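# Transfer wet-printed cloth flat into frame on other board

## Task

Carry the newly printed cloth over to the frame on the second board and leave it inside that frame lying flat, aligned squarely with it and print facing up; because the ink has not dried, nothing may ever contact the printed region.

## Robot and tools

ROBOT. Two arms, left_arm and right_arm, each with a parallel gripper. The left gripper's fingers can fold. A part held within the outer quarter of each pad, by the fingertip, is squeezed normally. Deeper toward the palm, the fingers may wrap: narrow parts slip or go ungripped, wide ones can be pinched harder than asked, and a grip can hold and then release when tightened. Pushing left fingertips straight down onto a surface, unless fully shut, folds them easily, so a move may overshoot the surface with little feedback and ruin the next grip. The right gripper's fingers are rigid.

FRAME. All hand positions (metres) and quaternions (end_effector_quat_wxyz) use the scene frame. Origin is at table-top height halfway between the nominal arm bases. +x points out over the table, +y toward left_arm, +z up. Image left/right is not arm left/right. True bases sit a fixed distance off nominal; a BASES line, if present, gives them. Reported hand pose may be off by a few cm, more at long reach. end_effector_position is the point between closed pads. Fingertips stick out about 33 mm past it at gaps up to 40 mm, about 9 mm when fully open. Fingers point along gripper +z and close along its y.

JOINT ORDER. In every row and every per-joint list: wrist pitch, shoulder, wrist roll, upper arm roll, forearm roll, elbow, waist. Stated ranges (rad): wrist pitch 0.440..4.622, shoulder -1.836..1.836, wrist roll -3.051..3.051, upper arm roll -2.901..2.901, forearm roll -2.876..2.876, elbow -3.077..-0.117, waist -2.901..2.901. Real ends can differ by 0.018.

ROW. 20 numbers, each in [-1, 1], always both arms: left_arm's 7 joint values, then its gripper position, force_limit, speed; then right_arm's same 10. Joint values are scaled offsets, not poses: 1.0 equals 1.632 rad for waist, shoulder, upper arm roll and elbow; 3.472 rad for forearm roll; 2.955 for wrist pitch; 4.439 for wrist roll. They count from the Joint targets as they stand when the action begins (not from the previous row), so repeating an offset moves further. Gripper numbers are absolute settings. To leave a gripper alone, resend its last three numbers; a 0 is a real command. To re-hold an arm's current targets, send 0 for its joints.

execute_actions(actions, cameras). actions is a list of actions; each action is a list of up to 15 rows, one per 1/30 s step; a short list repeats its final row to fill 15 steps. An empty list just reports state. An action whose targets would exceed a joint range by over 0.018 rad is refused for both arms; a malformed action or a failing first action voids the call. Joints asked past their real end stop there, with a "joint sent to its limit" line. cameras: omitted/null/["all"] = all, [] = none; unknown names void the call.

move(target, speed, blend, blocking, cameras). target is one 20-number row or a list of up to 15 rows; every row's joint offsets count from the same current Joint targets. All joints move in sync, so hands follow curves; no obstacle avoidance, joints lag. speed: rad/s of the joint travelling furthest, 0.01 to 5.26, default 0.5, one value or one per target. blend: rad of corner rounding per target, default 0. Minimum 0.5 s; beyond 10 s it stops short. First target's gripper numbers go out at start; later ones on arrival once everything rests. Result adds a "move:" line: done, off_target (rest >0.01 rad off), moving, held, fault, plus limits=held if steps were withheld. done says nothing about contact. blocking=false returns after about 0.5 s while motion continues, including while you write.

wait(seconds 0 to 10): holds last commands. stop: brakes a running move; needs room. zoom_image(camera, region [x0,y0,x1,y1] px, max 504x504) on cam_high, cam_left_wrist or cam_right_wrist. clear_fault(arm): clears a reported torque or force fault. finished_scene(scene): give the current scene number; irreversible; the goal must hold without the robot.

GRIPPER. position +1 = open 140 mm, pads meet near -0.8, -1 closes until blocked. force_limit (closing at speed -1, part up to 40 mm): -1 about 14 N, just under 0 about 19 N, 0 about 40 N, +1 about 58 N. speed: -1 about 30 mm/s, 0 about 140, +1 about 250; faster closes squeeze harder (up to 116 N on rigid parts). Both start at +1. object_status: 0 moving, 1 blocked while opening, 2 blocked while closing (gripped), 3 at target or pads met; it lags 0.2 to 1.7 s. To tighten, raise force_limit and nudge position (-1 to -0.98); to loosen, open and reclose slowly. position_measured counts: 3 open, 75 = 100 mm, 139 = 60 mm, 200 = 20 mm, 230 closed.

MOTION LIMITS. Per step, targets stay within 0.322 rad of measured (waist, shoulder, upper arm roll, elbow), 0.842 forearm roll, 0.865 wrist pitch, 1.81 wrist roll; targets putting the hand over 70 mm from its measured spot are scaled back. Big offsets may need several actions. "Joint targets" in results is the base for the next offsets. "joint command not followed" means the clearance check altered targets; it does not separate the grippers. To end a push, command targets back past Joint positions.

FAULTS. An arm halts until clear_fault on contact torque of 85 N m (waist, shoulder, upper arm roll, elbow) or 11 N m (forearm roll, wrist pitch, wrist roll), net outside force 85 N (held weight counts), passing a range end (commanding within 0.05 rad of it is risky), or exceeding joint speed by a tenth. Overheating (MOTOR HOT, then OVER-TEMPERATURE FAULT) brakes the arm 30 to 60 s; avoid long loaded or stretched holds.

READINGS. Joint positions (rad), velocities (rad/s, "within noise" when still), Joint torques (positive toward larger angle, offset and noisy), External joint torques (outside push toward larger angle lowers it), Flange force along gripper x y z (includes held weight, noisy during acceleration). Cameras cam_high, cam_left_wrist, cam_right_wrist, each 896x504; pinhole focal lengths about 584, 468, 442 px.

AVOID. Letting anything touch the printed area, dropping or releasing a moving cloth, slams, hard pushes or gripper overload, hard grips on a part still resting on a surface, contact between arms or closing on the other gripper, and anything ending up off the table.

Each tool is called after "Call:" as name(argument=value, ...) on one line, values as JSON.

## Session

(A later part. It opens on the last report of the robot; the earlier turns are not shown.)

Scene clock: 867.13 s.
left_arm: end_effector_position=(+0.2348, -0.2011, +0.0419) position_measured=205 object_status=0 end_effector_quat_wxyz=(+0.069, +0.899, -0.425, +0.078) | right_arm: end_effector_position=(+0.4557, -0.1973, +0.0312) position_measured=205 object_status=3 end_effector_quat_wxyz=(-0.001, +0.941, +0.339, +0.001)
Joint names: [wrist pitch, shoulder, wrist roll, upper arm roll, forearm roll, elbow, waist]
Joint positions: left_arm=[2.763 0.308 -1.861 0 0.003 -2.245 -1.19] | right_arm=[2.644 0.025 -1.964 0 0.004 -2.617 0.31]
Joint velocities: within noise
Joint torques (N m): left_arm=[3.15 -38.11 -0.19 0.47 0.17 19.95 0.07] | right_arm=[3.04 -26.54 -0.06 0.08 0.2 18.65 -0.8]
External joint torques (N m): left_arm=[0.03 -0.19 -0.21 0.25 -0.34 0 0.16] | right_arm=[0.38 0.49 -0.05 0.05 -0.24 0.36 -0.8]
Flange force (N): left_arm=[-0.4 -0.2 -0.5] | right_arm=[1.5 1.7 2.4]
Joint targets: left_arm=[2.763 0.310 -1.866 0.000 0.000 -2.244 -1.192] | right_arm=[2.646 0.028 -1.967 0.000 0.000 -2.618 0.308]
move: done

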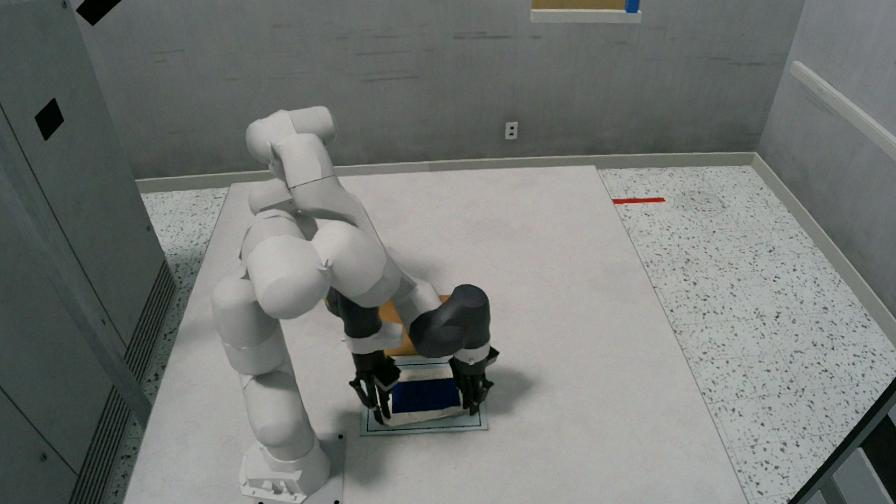

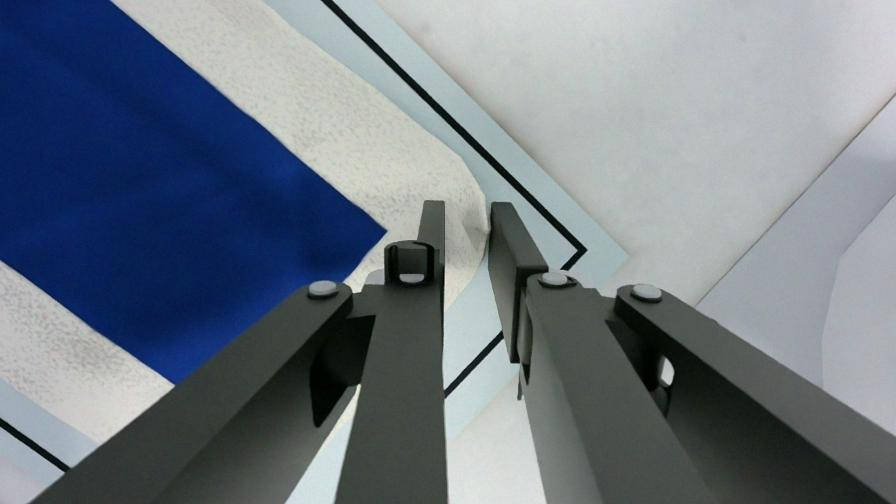

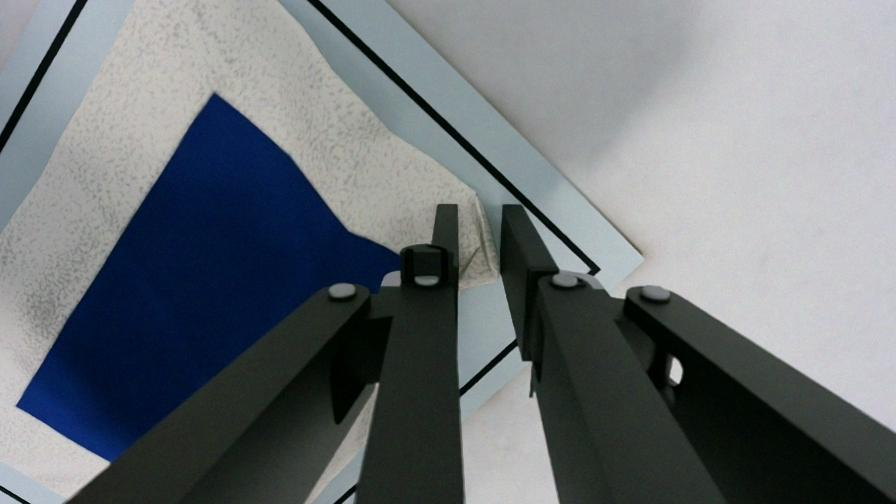

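Call:
move(target=[-0.03435,-0.05686,0,0,0,0.00536,0,-0.6,-1,-1,-0.04602,-0.07339,0,0,0,0.00994,0,-0.6,-1,-1], speed=0.08)

Call:
zoom_image(camera="cam_right_wrist", region=[200, 0, 700, 504])

Call:
zoom_image(camera="cam_left_wrist", region=[200, 0, 700, 504])

Scene clock: 876.23 s.
left_arm: end_effector_position=(+0.2349, -0.2012, +0.0854) position_measured=205 object_status=3 end_effector_quat_wxyz=(+0.069, +0.899, -0.425, +0.078) | right_arm: end_effector_position=(+0.4538, -0.1977, +0.0740) position_measured=205 object_status=3 end_effector_quat_wxyz=(-0.001, +0.941, +0.340, -0.001)
Joint names: [wrist pitch, shoulder, wrist roll, upper arm roll, forearm roll, elbow, waist]
Joint positions: left_arm=[2.664 0.219 -1.861 0 0.003 -2.237 -1.19] | right_arm=[2.512 -0.089 -1.964 0 0.004 -2.604 0.31]
Joint velocities: left_arm=[-0.003 -0.001 0 0.001 0.001 0 0] | right_arm=[-0.005 0 0.002 0 0.001 -0.001 0.001]
Joint torques (N m): left_arm=[2.75 -37.97 -0.25 0.31 0.24 21.23 0.1] | right_arm=[2.51 -25.88 -0.06 -0.09 0.32 21.17 -0.82]
External joint torques (N m): left_arm=[-0.35 -1.64 -0.26 0.07 -0.33 -0.03 0.07] | right_arm=[-0.14 -0.99 -0.06 0.03 -0.23 1 -0.79]
Flange force (N): left_arm=[-2.7 -0.6 -4.7] | right_arm=[0.2 1.1 -3.4]
Joint targets: left_arm=[2.662 0.217 -1.866 0.000 0.000 -2.236 -1.192] | right_arm=[2.510 -0.092 -1.967 0.000 0.000 -2.602 0.308]
move: done

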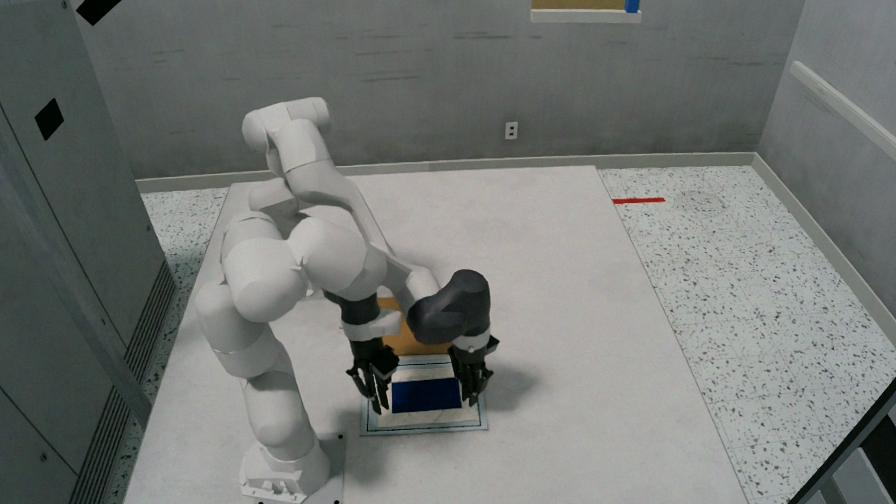

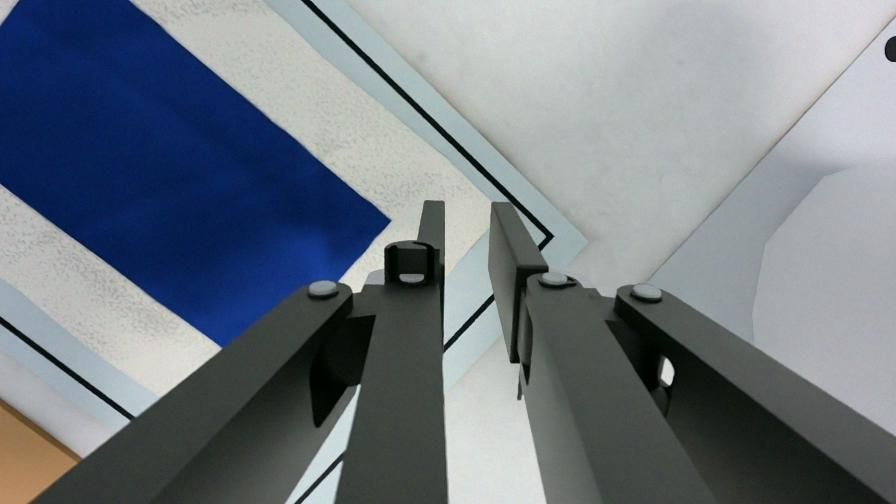

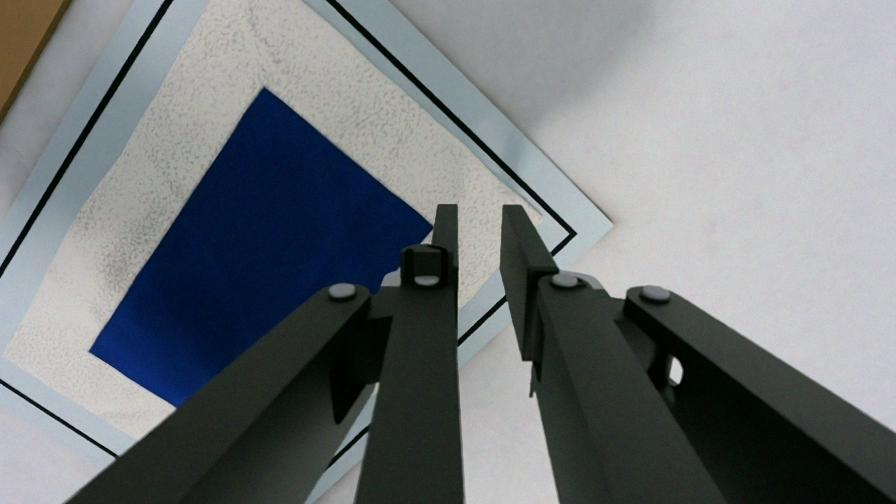

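Scaled by 1.000.

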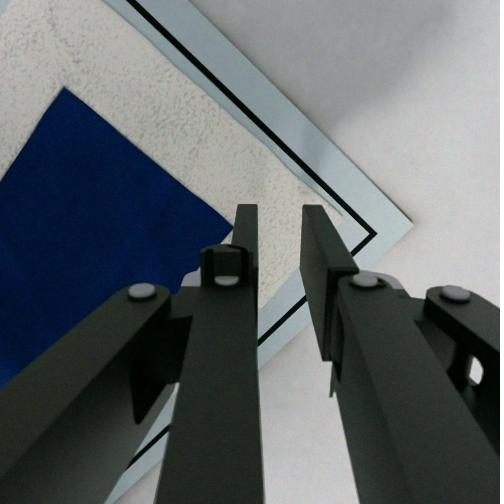

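Scaled by 1.000.

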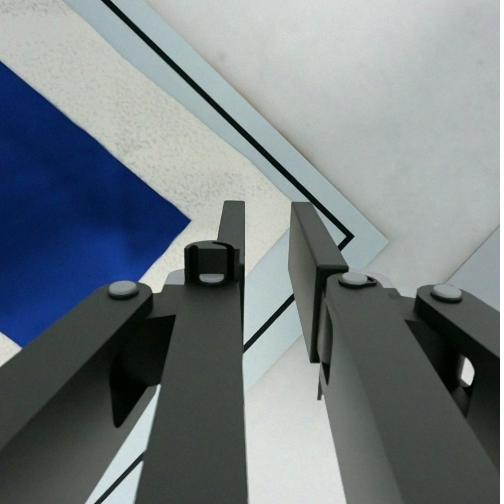

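Call:
move(target=[0,-0.153,0,0,0,0,0,-0.6,-1,-1,-0.12296,-0.13875,0,0,0,0.0839,0,-0.6,-1,-1], speed=0.25)

Call:
zoom_image(camera="cam_right_wrist", region=[200, 0, 700, 504])

Call:
zoom_image(camera="cam_left_wrist", region=[200, 0, 700, 504])

Scene clock: 889.97 s.
left_arm: end_effector_position=(+0.2515, -0.2403, +0.2444) position_measured=205 object_status=3 end_effector_quat_wxyz=(+0.151, +0.881, -0.416, +0.170) | right_arm: end_effector_position=(+0.4544, -0.1971, +0.1994) position_measured=205 object_status=3 end_effector_quat_wxyz=(-0.002, +0.940, +0.340, +0.000)
Joint names: [wrist pitch, shoulder, wrist roll, upper arm roll, forearm roll, elbow, waist]
Joint positions: left_arm=[2.663 -0.032 -1.861 0 0.003 -2.236 -1.19] | right_arm=[2.149 -0.317 -1.964 0 0.004 -2.466 0.31]
Joint velocities: left_arm=[within noise] | right_arm=[-0.004 0.001 0 0 -0.001 0 -0.001]
Joint torques (N m): left_arm=[3.29 -31.74 -0.23 0.13 0.4 24.15 0.12] | right_arm=[2.57 -21.12 -0.09 -0.31 0.54 24.54 -0.78]
External joint torques (N m): left_arm=[-0.21 -0.79 -0.25 0.27 -0.33 -0.1 0.23] | right_arm=[-0.09 -0.48 -0.09 0.01 -0.23 0.51 -0.79]
Flange force (N): left_arm=[-1.5 -0.7 -2.4] | right_arm=[-0.4 0.9 -1.6]
Joint targets: left_arm=[2.662 -0.033 -1.866 0.000 0.000 -2.236 -1.192] | right_arm=[2.146 -0.319 -1.967 0.000 0.000 -2.465 0.308]
move: done

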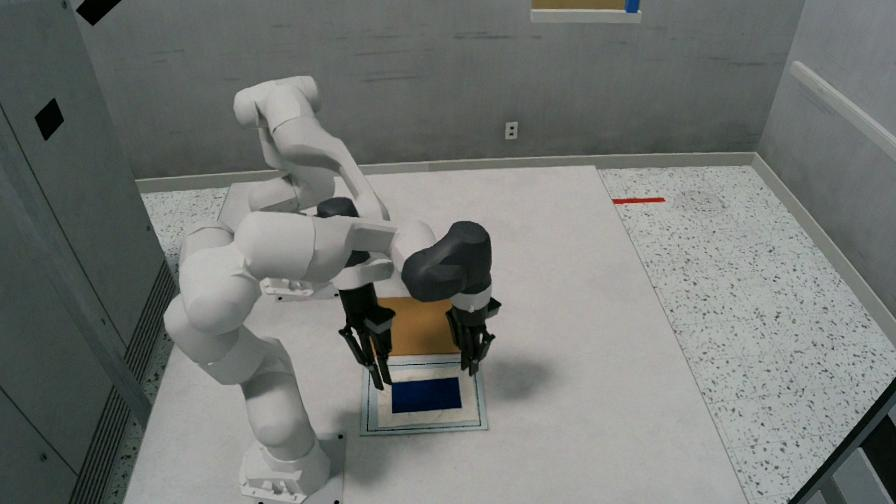

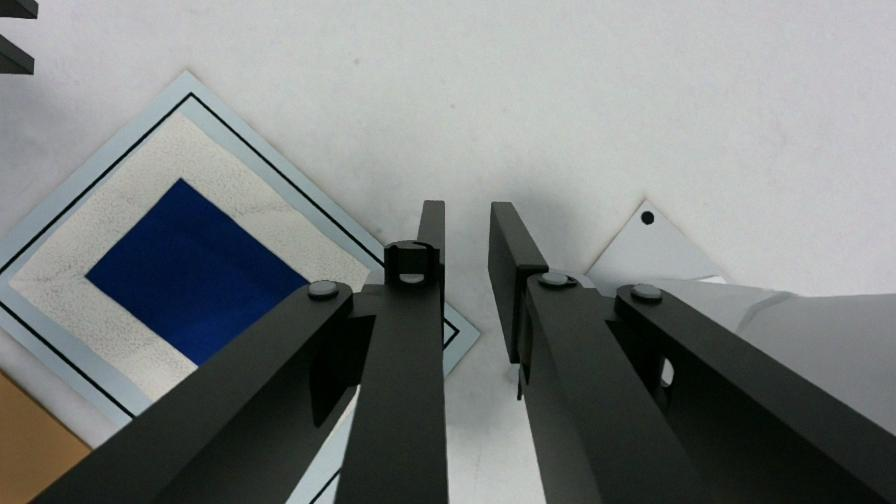

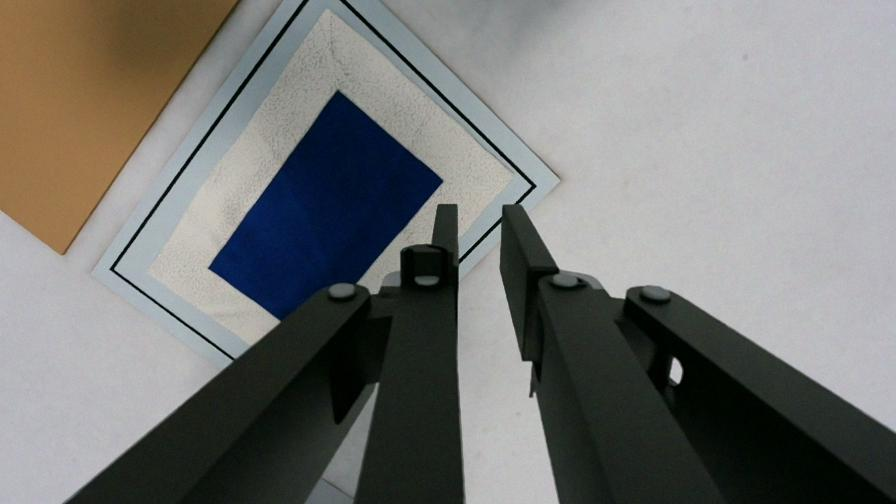

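Scaled by 1.000.

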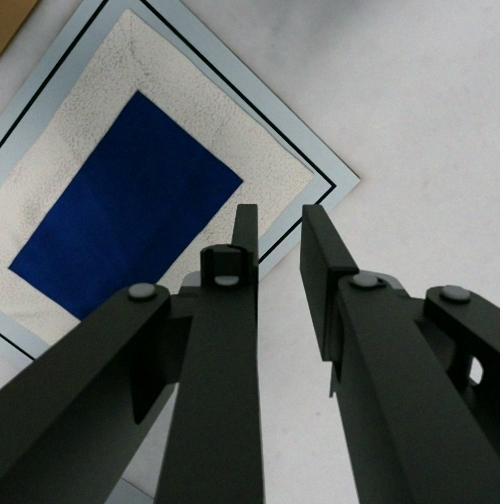

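Scaled by 1.000.

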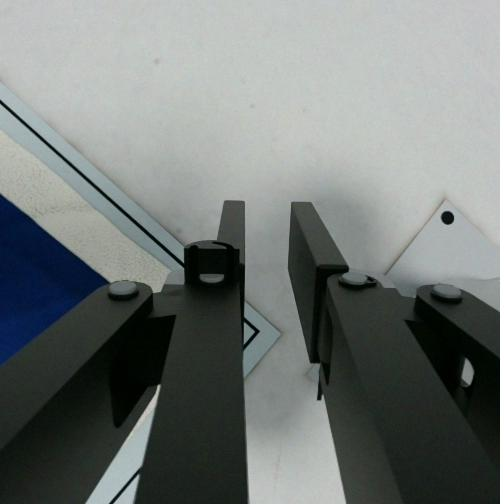

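Call:
move(target=[0,0,0,0,0,0,0,-0.6,-1,-1,-0.05369,0.00878,-0.02961,0,0,0.10599,-0.08053,-0.6,-1,-1], speed=0.25)

Call:
zoom_image(camera="cam_right_wrist", region=[180, 0, 480, 260])

Call:
zoom_image(camera="cam_high", region=[350, 340, 500, 440])

Scene clock: 902.10 s.
left_arm: end_effector_position=(+0.2515, -0.2403, +0.2444) position_measured=205 object_status=3 end_effector_quat_wxyz=(+0.151, +0.881, -0.416, +0.170) | right_arm: end_effector_position=(+0.4899, -0.2489, +0.2612) position_measured=205 object_status=3 end_effector_quat_wxyz=(-0.002, +0.941, +0.339, +0.002)
Joint names: [wrist pitch, shoulder, wrist roll, upper arm roll, forearm roll, elbow, waist]
Joint positions: left_arm=[2.663 -0.032 -1.861 0 0.003 -2.236 -1.191] | right_arm=[1.99 -0.307 -2.094 0 0.004 -2.294 0.178]
Joint velocities: left_arm=[within noise] | right_arm=[-0.001 0 -0.004 0 0.001 0 -0.001]
Joint torques (N m): left_arm=[3.32 -31.76 -0.23 0.1 0.39 24.16 0.12] | right_arm=[2.53 -21.21 -0.08 -0.34 0.63 25.66 -0.83]
External joint torques (N m): left_arm=[-0.19 -0.76 -0.26 0.17 -0.33 -0.11 0.16] | right_arm=[-0.13 0.56 -0.08 -0.01 -0.23 0.81 -0.81]
Flange force (N): left_arm=[-1.5 -0.5 -2.2] | right_arm=[3.1 2.8 -1.6]
Joint targets: left_arm=[2.662 -0.033 -1.866 0.000 0.000 -2.236 -1.192] | right_arm=[1.988 -0.304 -2.099 0.000 0.000 -2.292 0.176]
move: done

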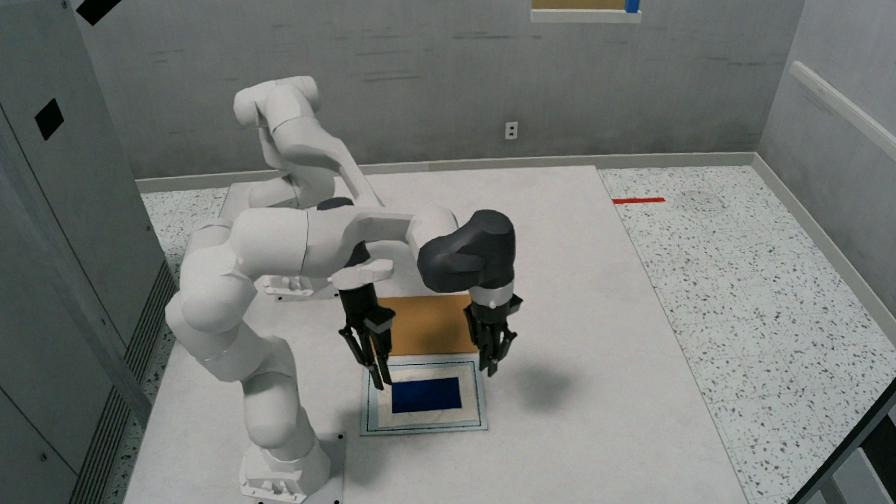

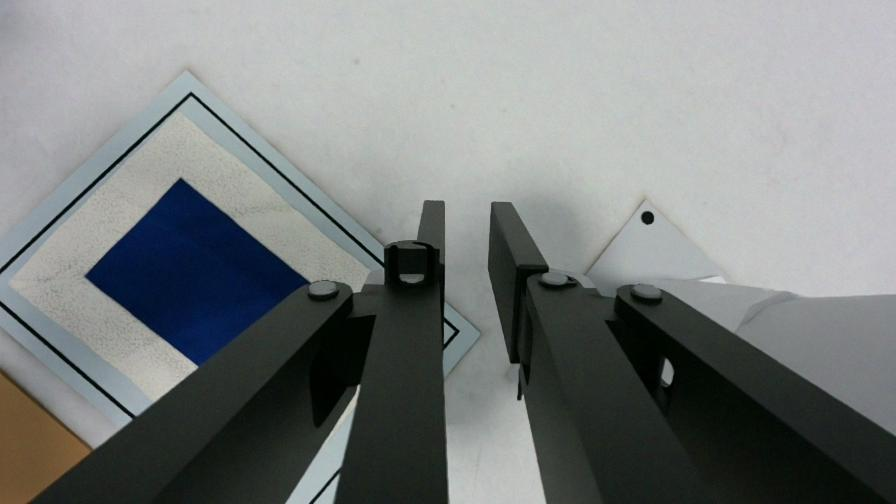

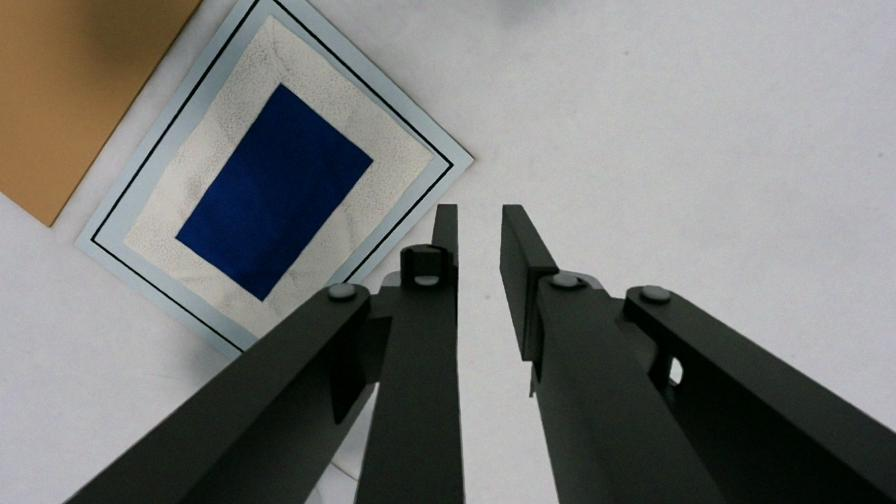

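Scaled by 1.680.

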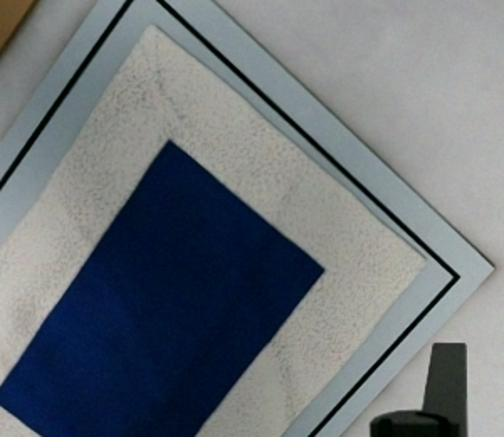

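Scaled by 3.360.

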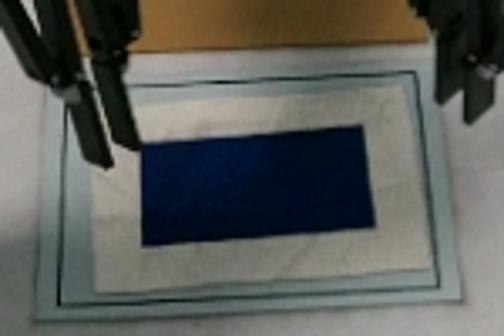

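Call:
zoom_image(camera="cam_right_wrist", region=[70, 180, 320, 380])

Call:
zoom_image(camera="cam_left_wrist", region=[0, 60, 250, 260])

Scaled by 2.016.

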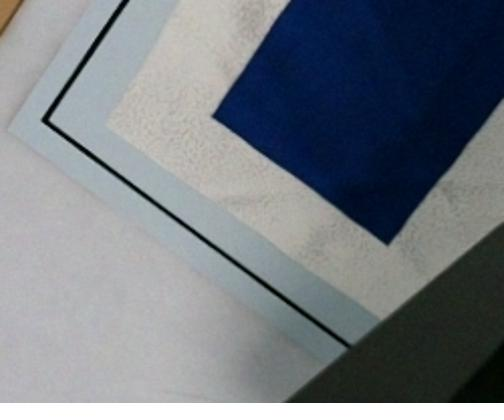

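Scaled by 2.016.

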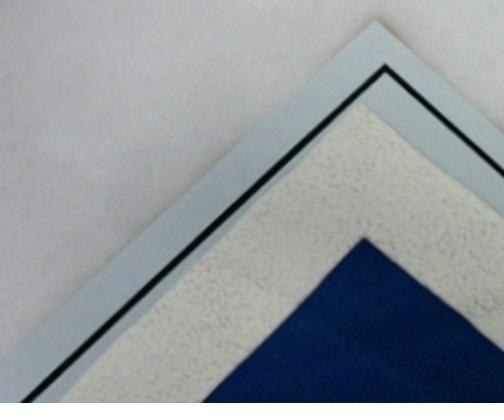

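Call:
move(target=[0.04643,-0.03032,0.02675,0,0,-0.2674,0.07276,-1,-1,-1,0,0,0,0,0,0,0,-0.6,-1,-1], speed=0.2)

Scene clock: 939.30 s.
left_arm: end_effector_position=(+0.2344, -0.0581, +0.0769) position_measured=230 object_status=3 end_effector_quat_wxyz=(+0.059, +0.901, -0.420, +0.084) | right_arm: end_effector_position=(+0.4899, -0.2489, +0.2612) position_measured=205 object_status=3 end_effector_quat_wxyz=(-0.002, +0.940, +0.340, +0.002)
Joint names: [wrist pitch, shoulder, wrist roll, upper arm roll, forearm roll, elbow, waist]
Joint positions: left_arm=[2.797 -0.08 -1.755 0 0.003 -2.671 -1.075] | right_arm=[1.989 -0.307 -2.095 0 0.004 -2.294 0.178]
Joint velocities: left_arm=[0.002 -0.001 0.006 -0.001 0.002 0 0.001] | right_arm=[within noise]
Joint torques (N m): left_arm=[3.37 -25.79 0.13 0.1 0.13 19.03 0.87] | right_arm=[2.52 -21.12 -0.15 -0.33 0.61 25.53 -0.79]
External joint torques (N m): left_arm=[0.25 -1.33 0.12 0.19 -0.34 -0.42 0.88] | right_arm=[-0.14 0.74 -0.14 -0.27 -0.26 0.66 -1.01]
Flange force (N): left_arm=[-3.9 -2.4 -3.7] | right_arm=[2.9 3.4 -1.2]
Joint targets: left_arm=[2.799 -0.082 -1.747 0.000 0.000 -2.672 -1.073] | right_arm=[1.988 -0.304 -2.099 0.000 0.000 -2.292 0.176]
move: done

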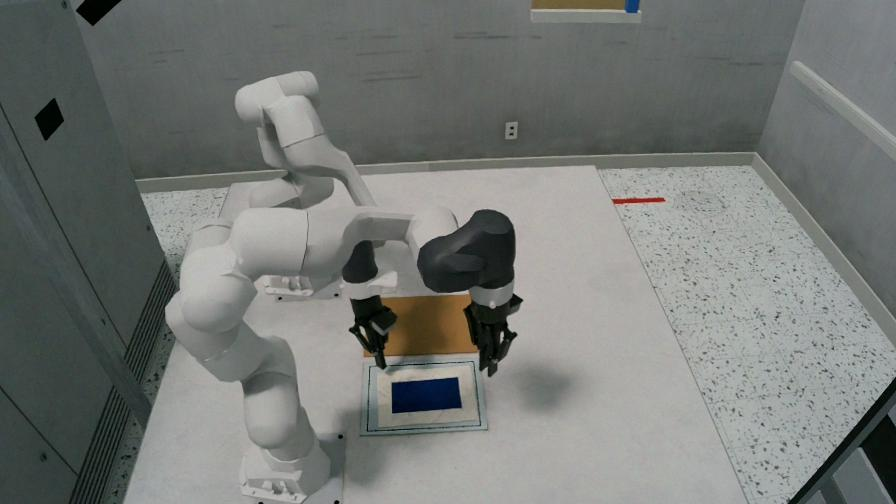

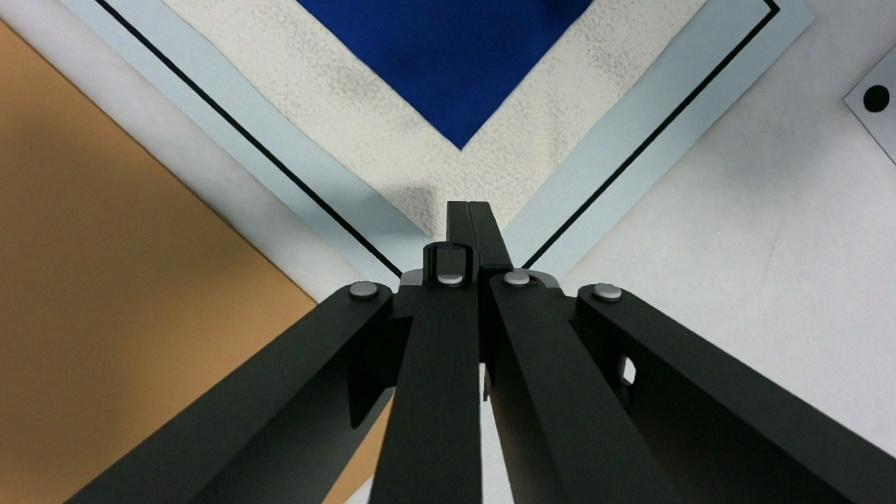

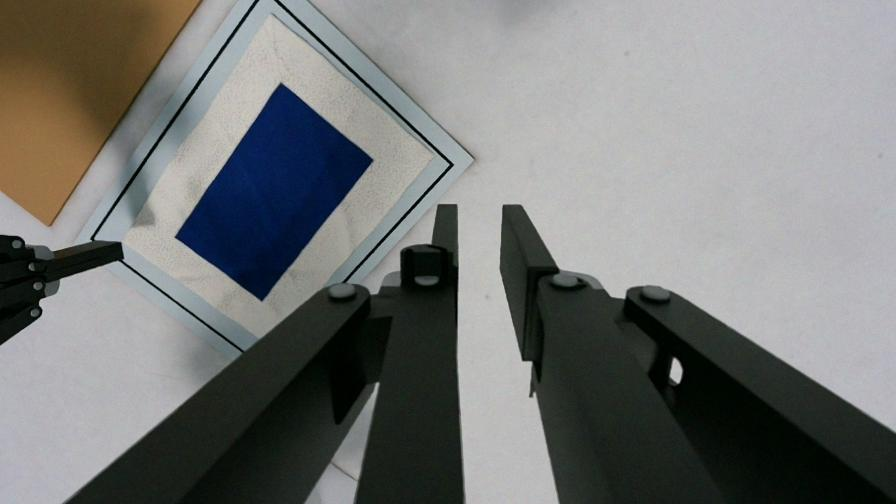

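Call:
move(target=[0.03455,0.05835,0,0,0,-0.00422,0,-1,-1,-1,0,0,0,0,0,0,0,-0.6,-1,-1], speed=0.1, cameras=["cam_left_wrist","cam_right_wrist"])

Call:
zoom_image(camera="cam_right_wrist", region=[70, 180, 220, 300])

Scene clock: 948.50 s.
left_arm: end_effector_position=(+0.2346, -0.0587, +0.0453) position_measured=230 object_status=3 end_effector_quat_wxyz=(+0.060, +0.901, -0.421, +0.085) | right_arm: end_effector_position=(+0.4899, -0.2489, +0.2613) position_measured=205 object_status=3 end_effector_quat_wxyz=(-0.002, +0.940, +0.340, +0.002)
Joint names: [wrist pitch, shoulder, wrist roll, upper arm roll, forearm roll, elbow, waist]
Joint positions: left_arm=[2.898 0.012 -1.753 0 0.003 -2.678 -1.075] | right_arm=[1.989 -0.307 -2.095 0 0.004 -2.294 0.178]
Joint velocities: left_arm=[0.004 0 0.001 0.001 0 0.001 0] | right_arm=[within noise]
Joint torques (N m): left_arm=[3.35 -25.84 0.13 0.16 0.05 17.71 0.81] | right_arm=[2.54 -21.11 -0.1 -0.37 0.63 25.51 -0.83]
External joint torques (N m): left_arm=[0.24 0.23 0.12 0.14 -0.34 -0.09 0.8] | right_arm=[-0.1 0.6 -0.1 0.01 -0.22 0.77 -0.77]
Flange force (N): left_arm=[0.1 -2.1 1.4] | right_arm=[3.1 2.8 -1.4]
Joint targets: left_arm=[2.901 0.013 -1.747 0.000 0.000 -2.679 -1.073] | right_arm=[1.988 -0.304 -2.099 0.000 0.000 -2.292 0.176]
move: done
Images, in order (width x height): cam_left_wrist 896x504, cam_right_wrist 896x504.

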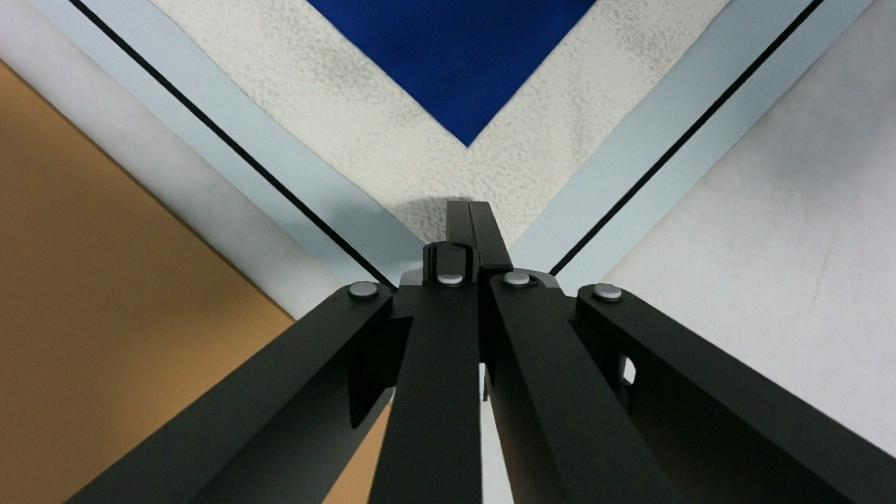

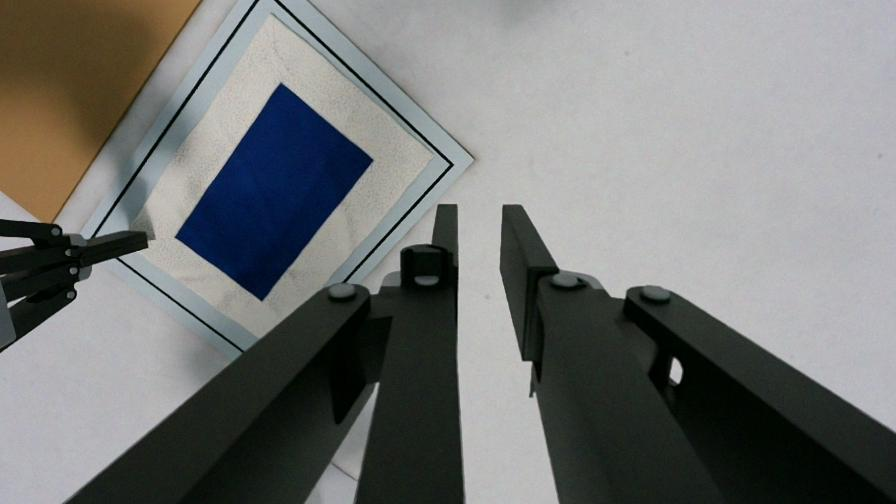

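Scaled by 3.360.

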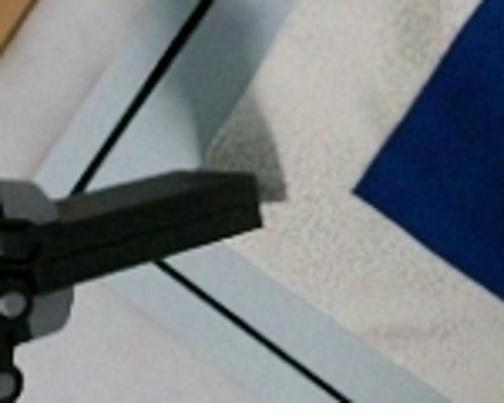

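Call:
move(target=[[0.0093,0.01681,0,0,0,0,0,-1,-1,-1,0,0,0,0,0,0,0,-0.6,-1,-1],[0.01175,0.00569,0.00097,0,0,-0.01558,0.00263,-1,-1,-1,0,0,0,0,0,0,0,-0.6,-1,-1]], speed=0.03, cameras=["cam_left_wrist","cam_right_wrist"])

Call:
zoom_image(camera="cam_right_wrist", region=[70, 0, 480, 380])

Scene clock: 959.17 s.
left_arm: end_effector_position=(+0.2351, -0.0560, +0.0402) position_measured=230 object_status=3 end_effector_quat_wxyz=(+0.064, +0.900, -0.421, +0.091) | right_arm: end_effector_position=(+0.4899, -0.2489, +0.2613) position_measured=205 object_status=3 end_effector_quat_wxyz=(-0.002, +0.940, +0.340, +0.002)
Joint names: [wrist pitch, shoulder, wrist roll, upper arm roll, forearm roll, elbow, waist]
Joint positions: left_arm=[2.941 0.019 -1.75 0 0.003 -2.698 -1.071] | right_arm=[1.989 -0.307 -2.096 0 0.004 -2.293 0.178]
Joint velocities: within noise
Joint torques (N m): left_arm=[2.2 -24.25 0.17 0.54 0.03 14.11 1.32] | right_arm=[2.52 -21.22 -0.05 -0.39 0.6 25.51 -0.81]
External joint torques (N m): left_arm=[-0.97 1.77 0.16 0.52 -0.33 -3.38 1.33] | right_arm=[-0.12 0.6 -0.05 -0.11 -0.25 0.68 -0.83]
Flange force (N): left_arm=[-5.5 -4.4 1.1] | right_arm=[2.9 2.8 -1.3]
Joint targets: left_arm=[2.936 0.022 -1.743 0.000 0.000 -2.704 -1.069] | right_arm=[1.988 -0.304 -2.099 0.000 0.000 -2.292 0.176]
move: done
Images, in order (width x height): cam_left_wrist 896x504, cam_right_wrist 896x504.

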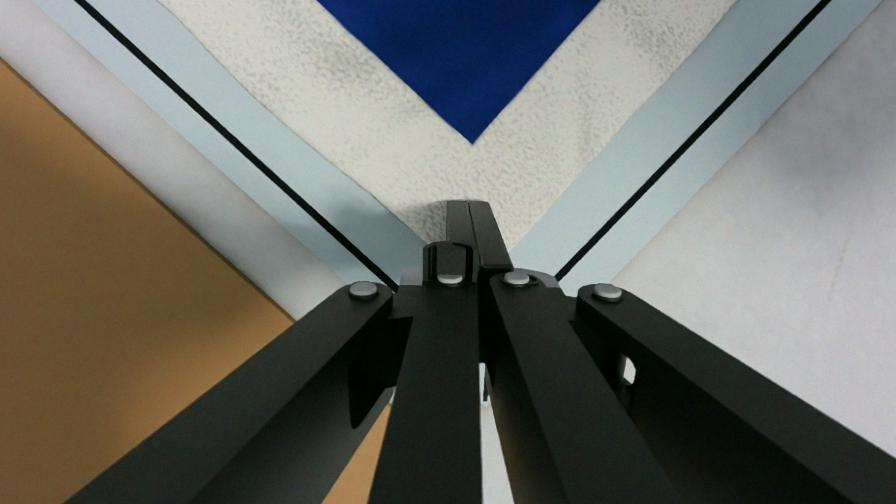

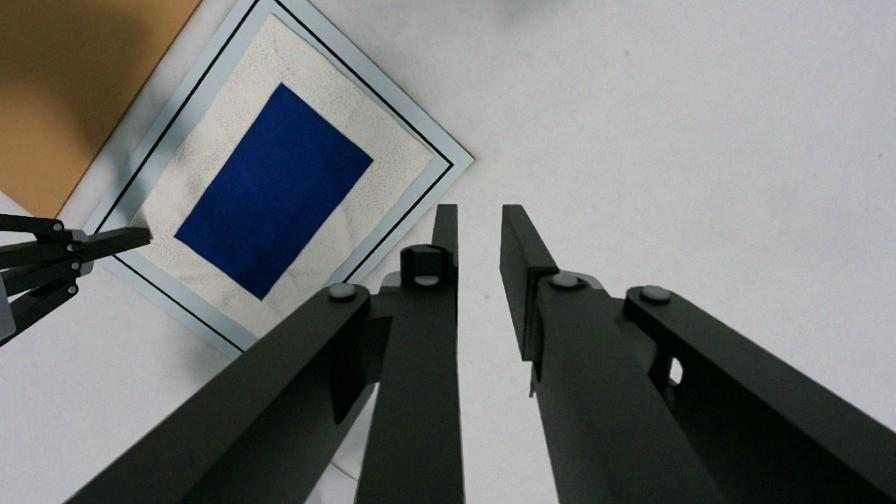

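Scaled by 1.229.

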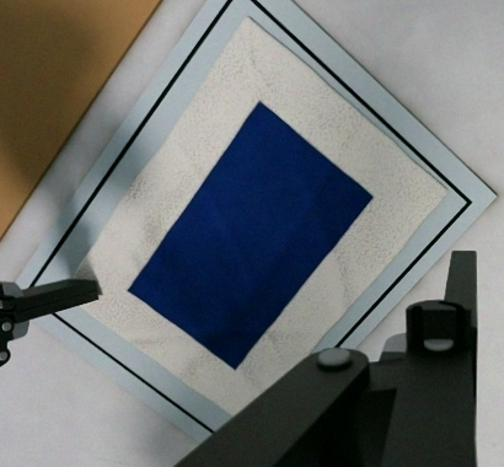

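Call:
move(target=[0.00245,-0.01112,0.00097,0,0,-0.01558,0.00263,-1,-1,-1,0,0,0,0,0,0,0,-0.6,-1,-1], speed=0.03, cameras=["cam_left_wrist","cam_right_wrist"])

Call:
zoom_image(camera="cam_right_wrist", region=[70, 0, 480, 380])

Scene clock: 963.77 s.
left_arm: end_effector_position=(+0.2331, -0.0483, +0.0403) position_measured=230 object_status=3 end_effector_quat_wxyz=(+0.064, +0.900, -0.421, +0.092) | right_arm: end_effector_position=(+0.4899, -0.2490, +0.2613) position_measured=205 object_status=3 end_effector_quat_wxyz=(-0.002, +0.940, +0.340, +0.002)
Joint names: [wrist pitch, shoulder, wrist roll, upper arm roll, forearm roll, elbow, waist]
Joint positions: left_arm=[2.949 0.001 -1.745 0 0.003 -2.724 -1.066] | right_arm=[1.989 -0.307 -2.096 0 0.004 -2.293 0.178]
Joint velocities: left_arm=[0.004 0 0.002 -0.001 0.001 -0.001 0] | right_arm=[within noise]
Joint torques (N m): left_arm=[2.14 -23.56 0.09 0.44 0.04 13.8 1.08] | right_arm=[2.55 -21.29 -0.07 -0.28 0.63 25.43 -0.77]
External joint torques (N m): left_arm=[-1.01 1.58 0.07 0.44 -0.32 -3.46 1.08] | right_arm=[-0.09 0.57 -0.07 0.07 -0.22 0.62 -0.74]
Flange force (N): left_arm=[-6.1 -3.7 0.3] | right_arm=[2.7 2.4 -1.1]
Joint targets: left_arm=[2.943 0.004 -1.739 0.000 0.000 -2.730 -1.065] | right_arm=[1.988 -0.304 -2.099 0.000 0.000 -2.292 0.176]
move: done
Images, in order (width x height): cam_left_wrist 896x504, cam_right_wrist 896x504.

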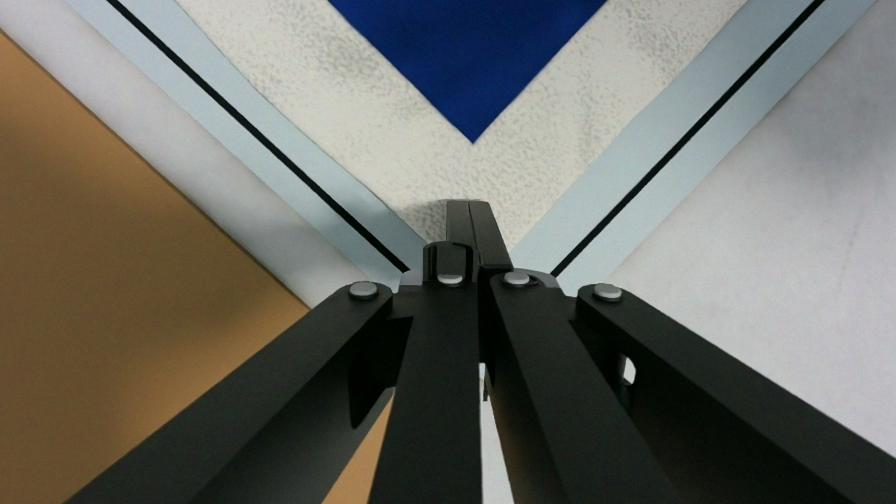

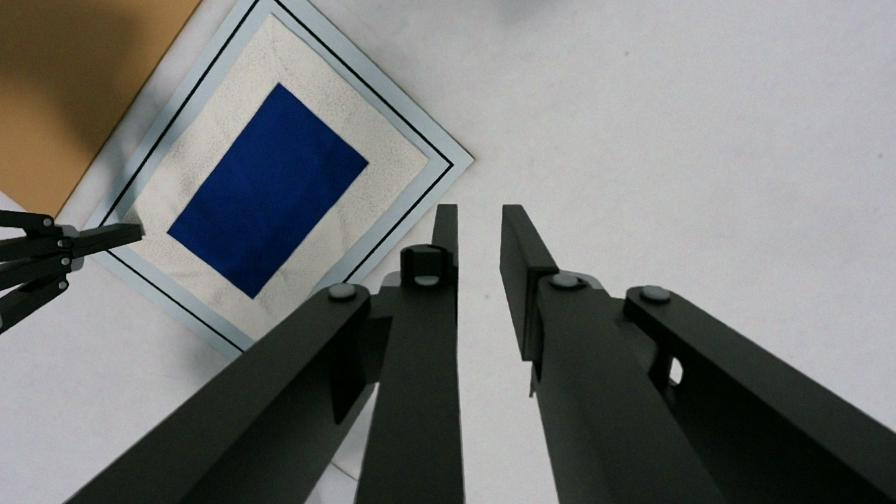

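Scaled by 1.229.

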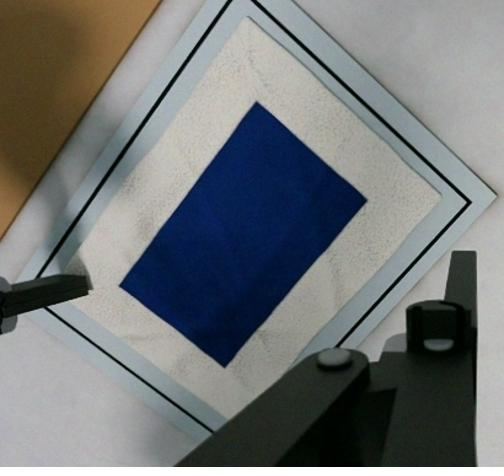

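Call:
move(target=[-0.03122,-0.03941,-0.00097,0,0,0.01714,-0.00263,-1,-1,-1,0,0,0,0,0,0,0,-0.6,-1,-1], speed=0.1, cameras=["cam_left_wrist","cam_right_wrist"])

Call:
zoom_image(camera="cam_right_wrist", region=[70, 0, 480, 380])

Scene clock: 969.43 s.
left_arm: end_effector_position=(+0.2334, -0.0494, +0.0617) position_measured=230 object_status=3 end_effector_quat_wxyz=(+0.059, +0.901, -0.422, +0.086) | right_arm: end_effector_position=(+0.4899, -0.2490, +0.2613) position_measured=205 object_status=3 end_effector_quat_wxyz=(-0.002, +0.940, +0.340, +0.002)
Joint names: [wrist pitch, shoulder, wrist roll, upper arm roll, forearm roll, elbow, waist]
Joint positions: left_arm=[2.854 -0.058 -1.744 0 0.003 -2.703 -1.067] | right_arm=[1.989 -0.307 -2.096 0 0.004 -2.293 0.178]
Joint velocities: left_arm=[-0.004 0.001 0 0.002 -0.001 0 0] | right_arm=[within noise]
Joint torques (N m): left_arm=[2.76 -25.62 -0.06 0.16 0.11 18.69 0.06] | right_arm=[2.54 -21.22 -0.06 -0.37 0.61 25.46 -0.82]
External joint torques (N m): left_arm=[-0.35 -1.32 -0.07 0.2 -0.31 0.16 0.04] | right_arm=[-0.09 0.42 -0.06 -0.08 -0.24 0.76 -0.84]
Flange force (N): left_arm=[-1.4 -0.7 -5.5] | right_arm=[2.6 2.6 -1.5]
Joint targets: left_arm=[2.851 -0.060 -1.743 0.000 0.000 -2.702 -1.069] | right_arm=[1.988 -0.304 -2.099 0.000 0.000 -2.292 0.176]
move: done
Images, in order (width x height): cam_left_wrist 896x504, cam_right_wrist 896x504.

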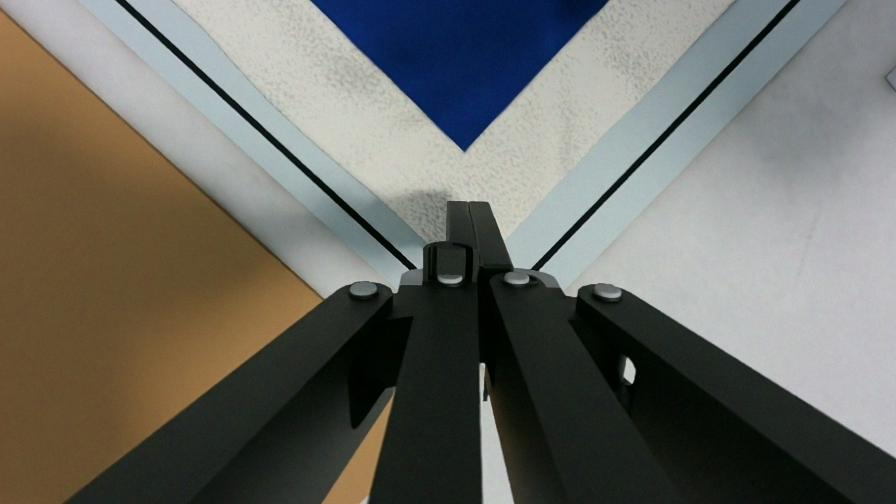

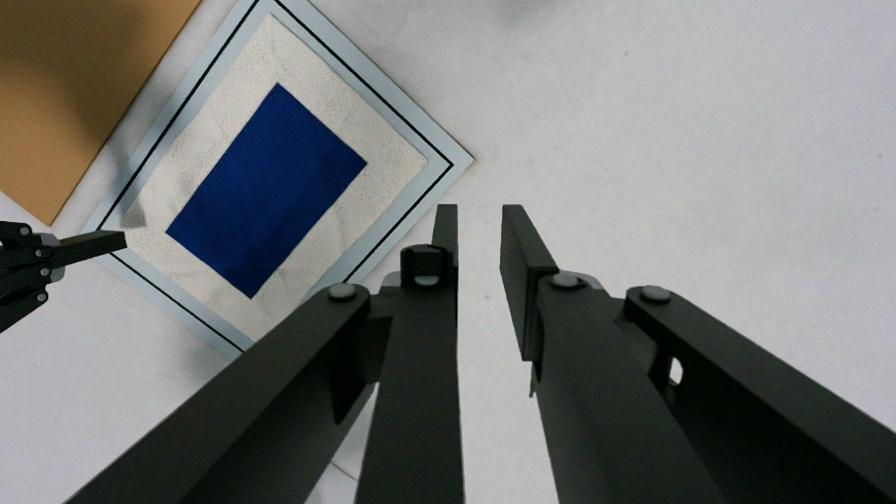

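Scaled by 1.229.

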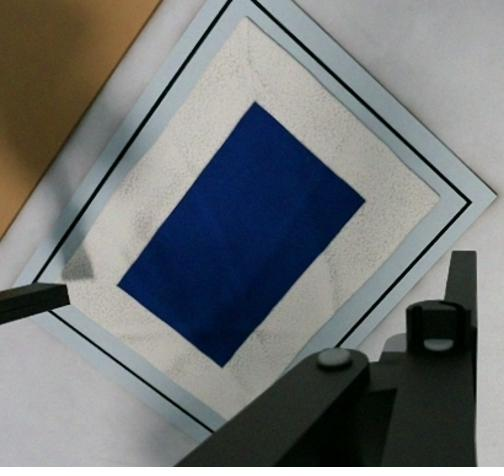

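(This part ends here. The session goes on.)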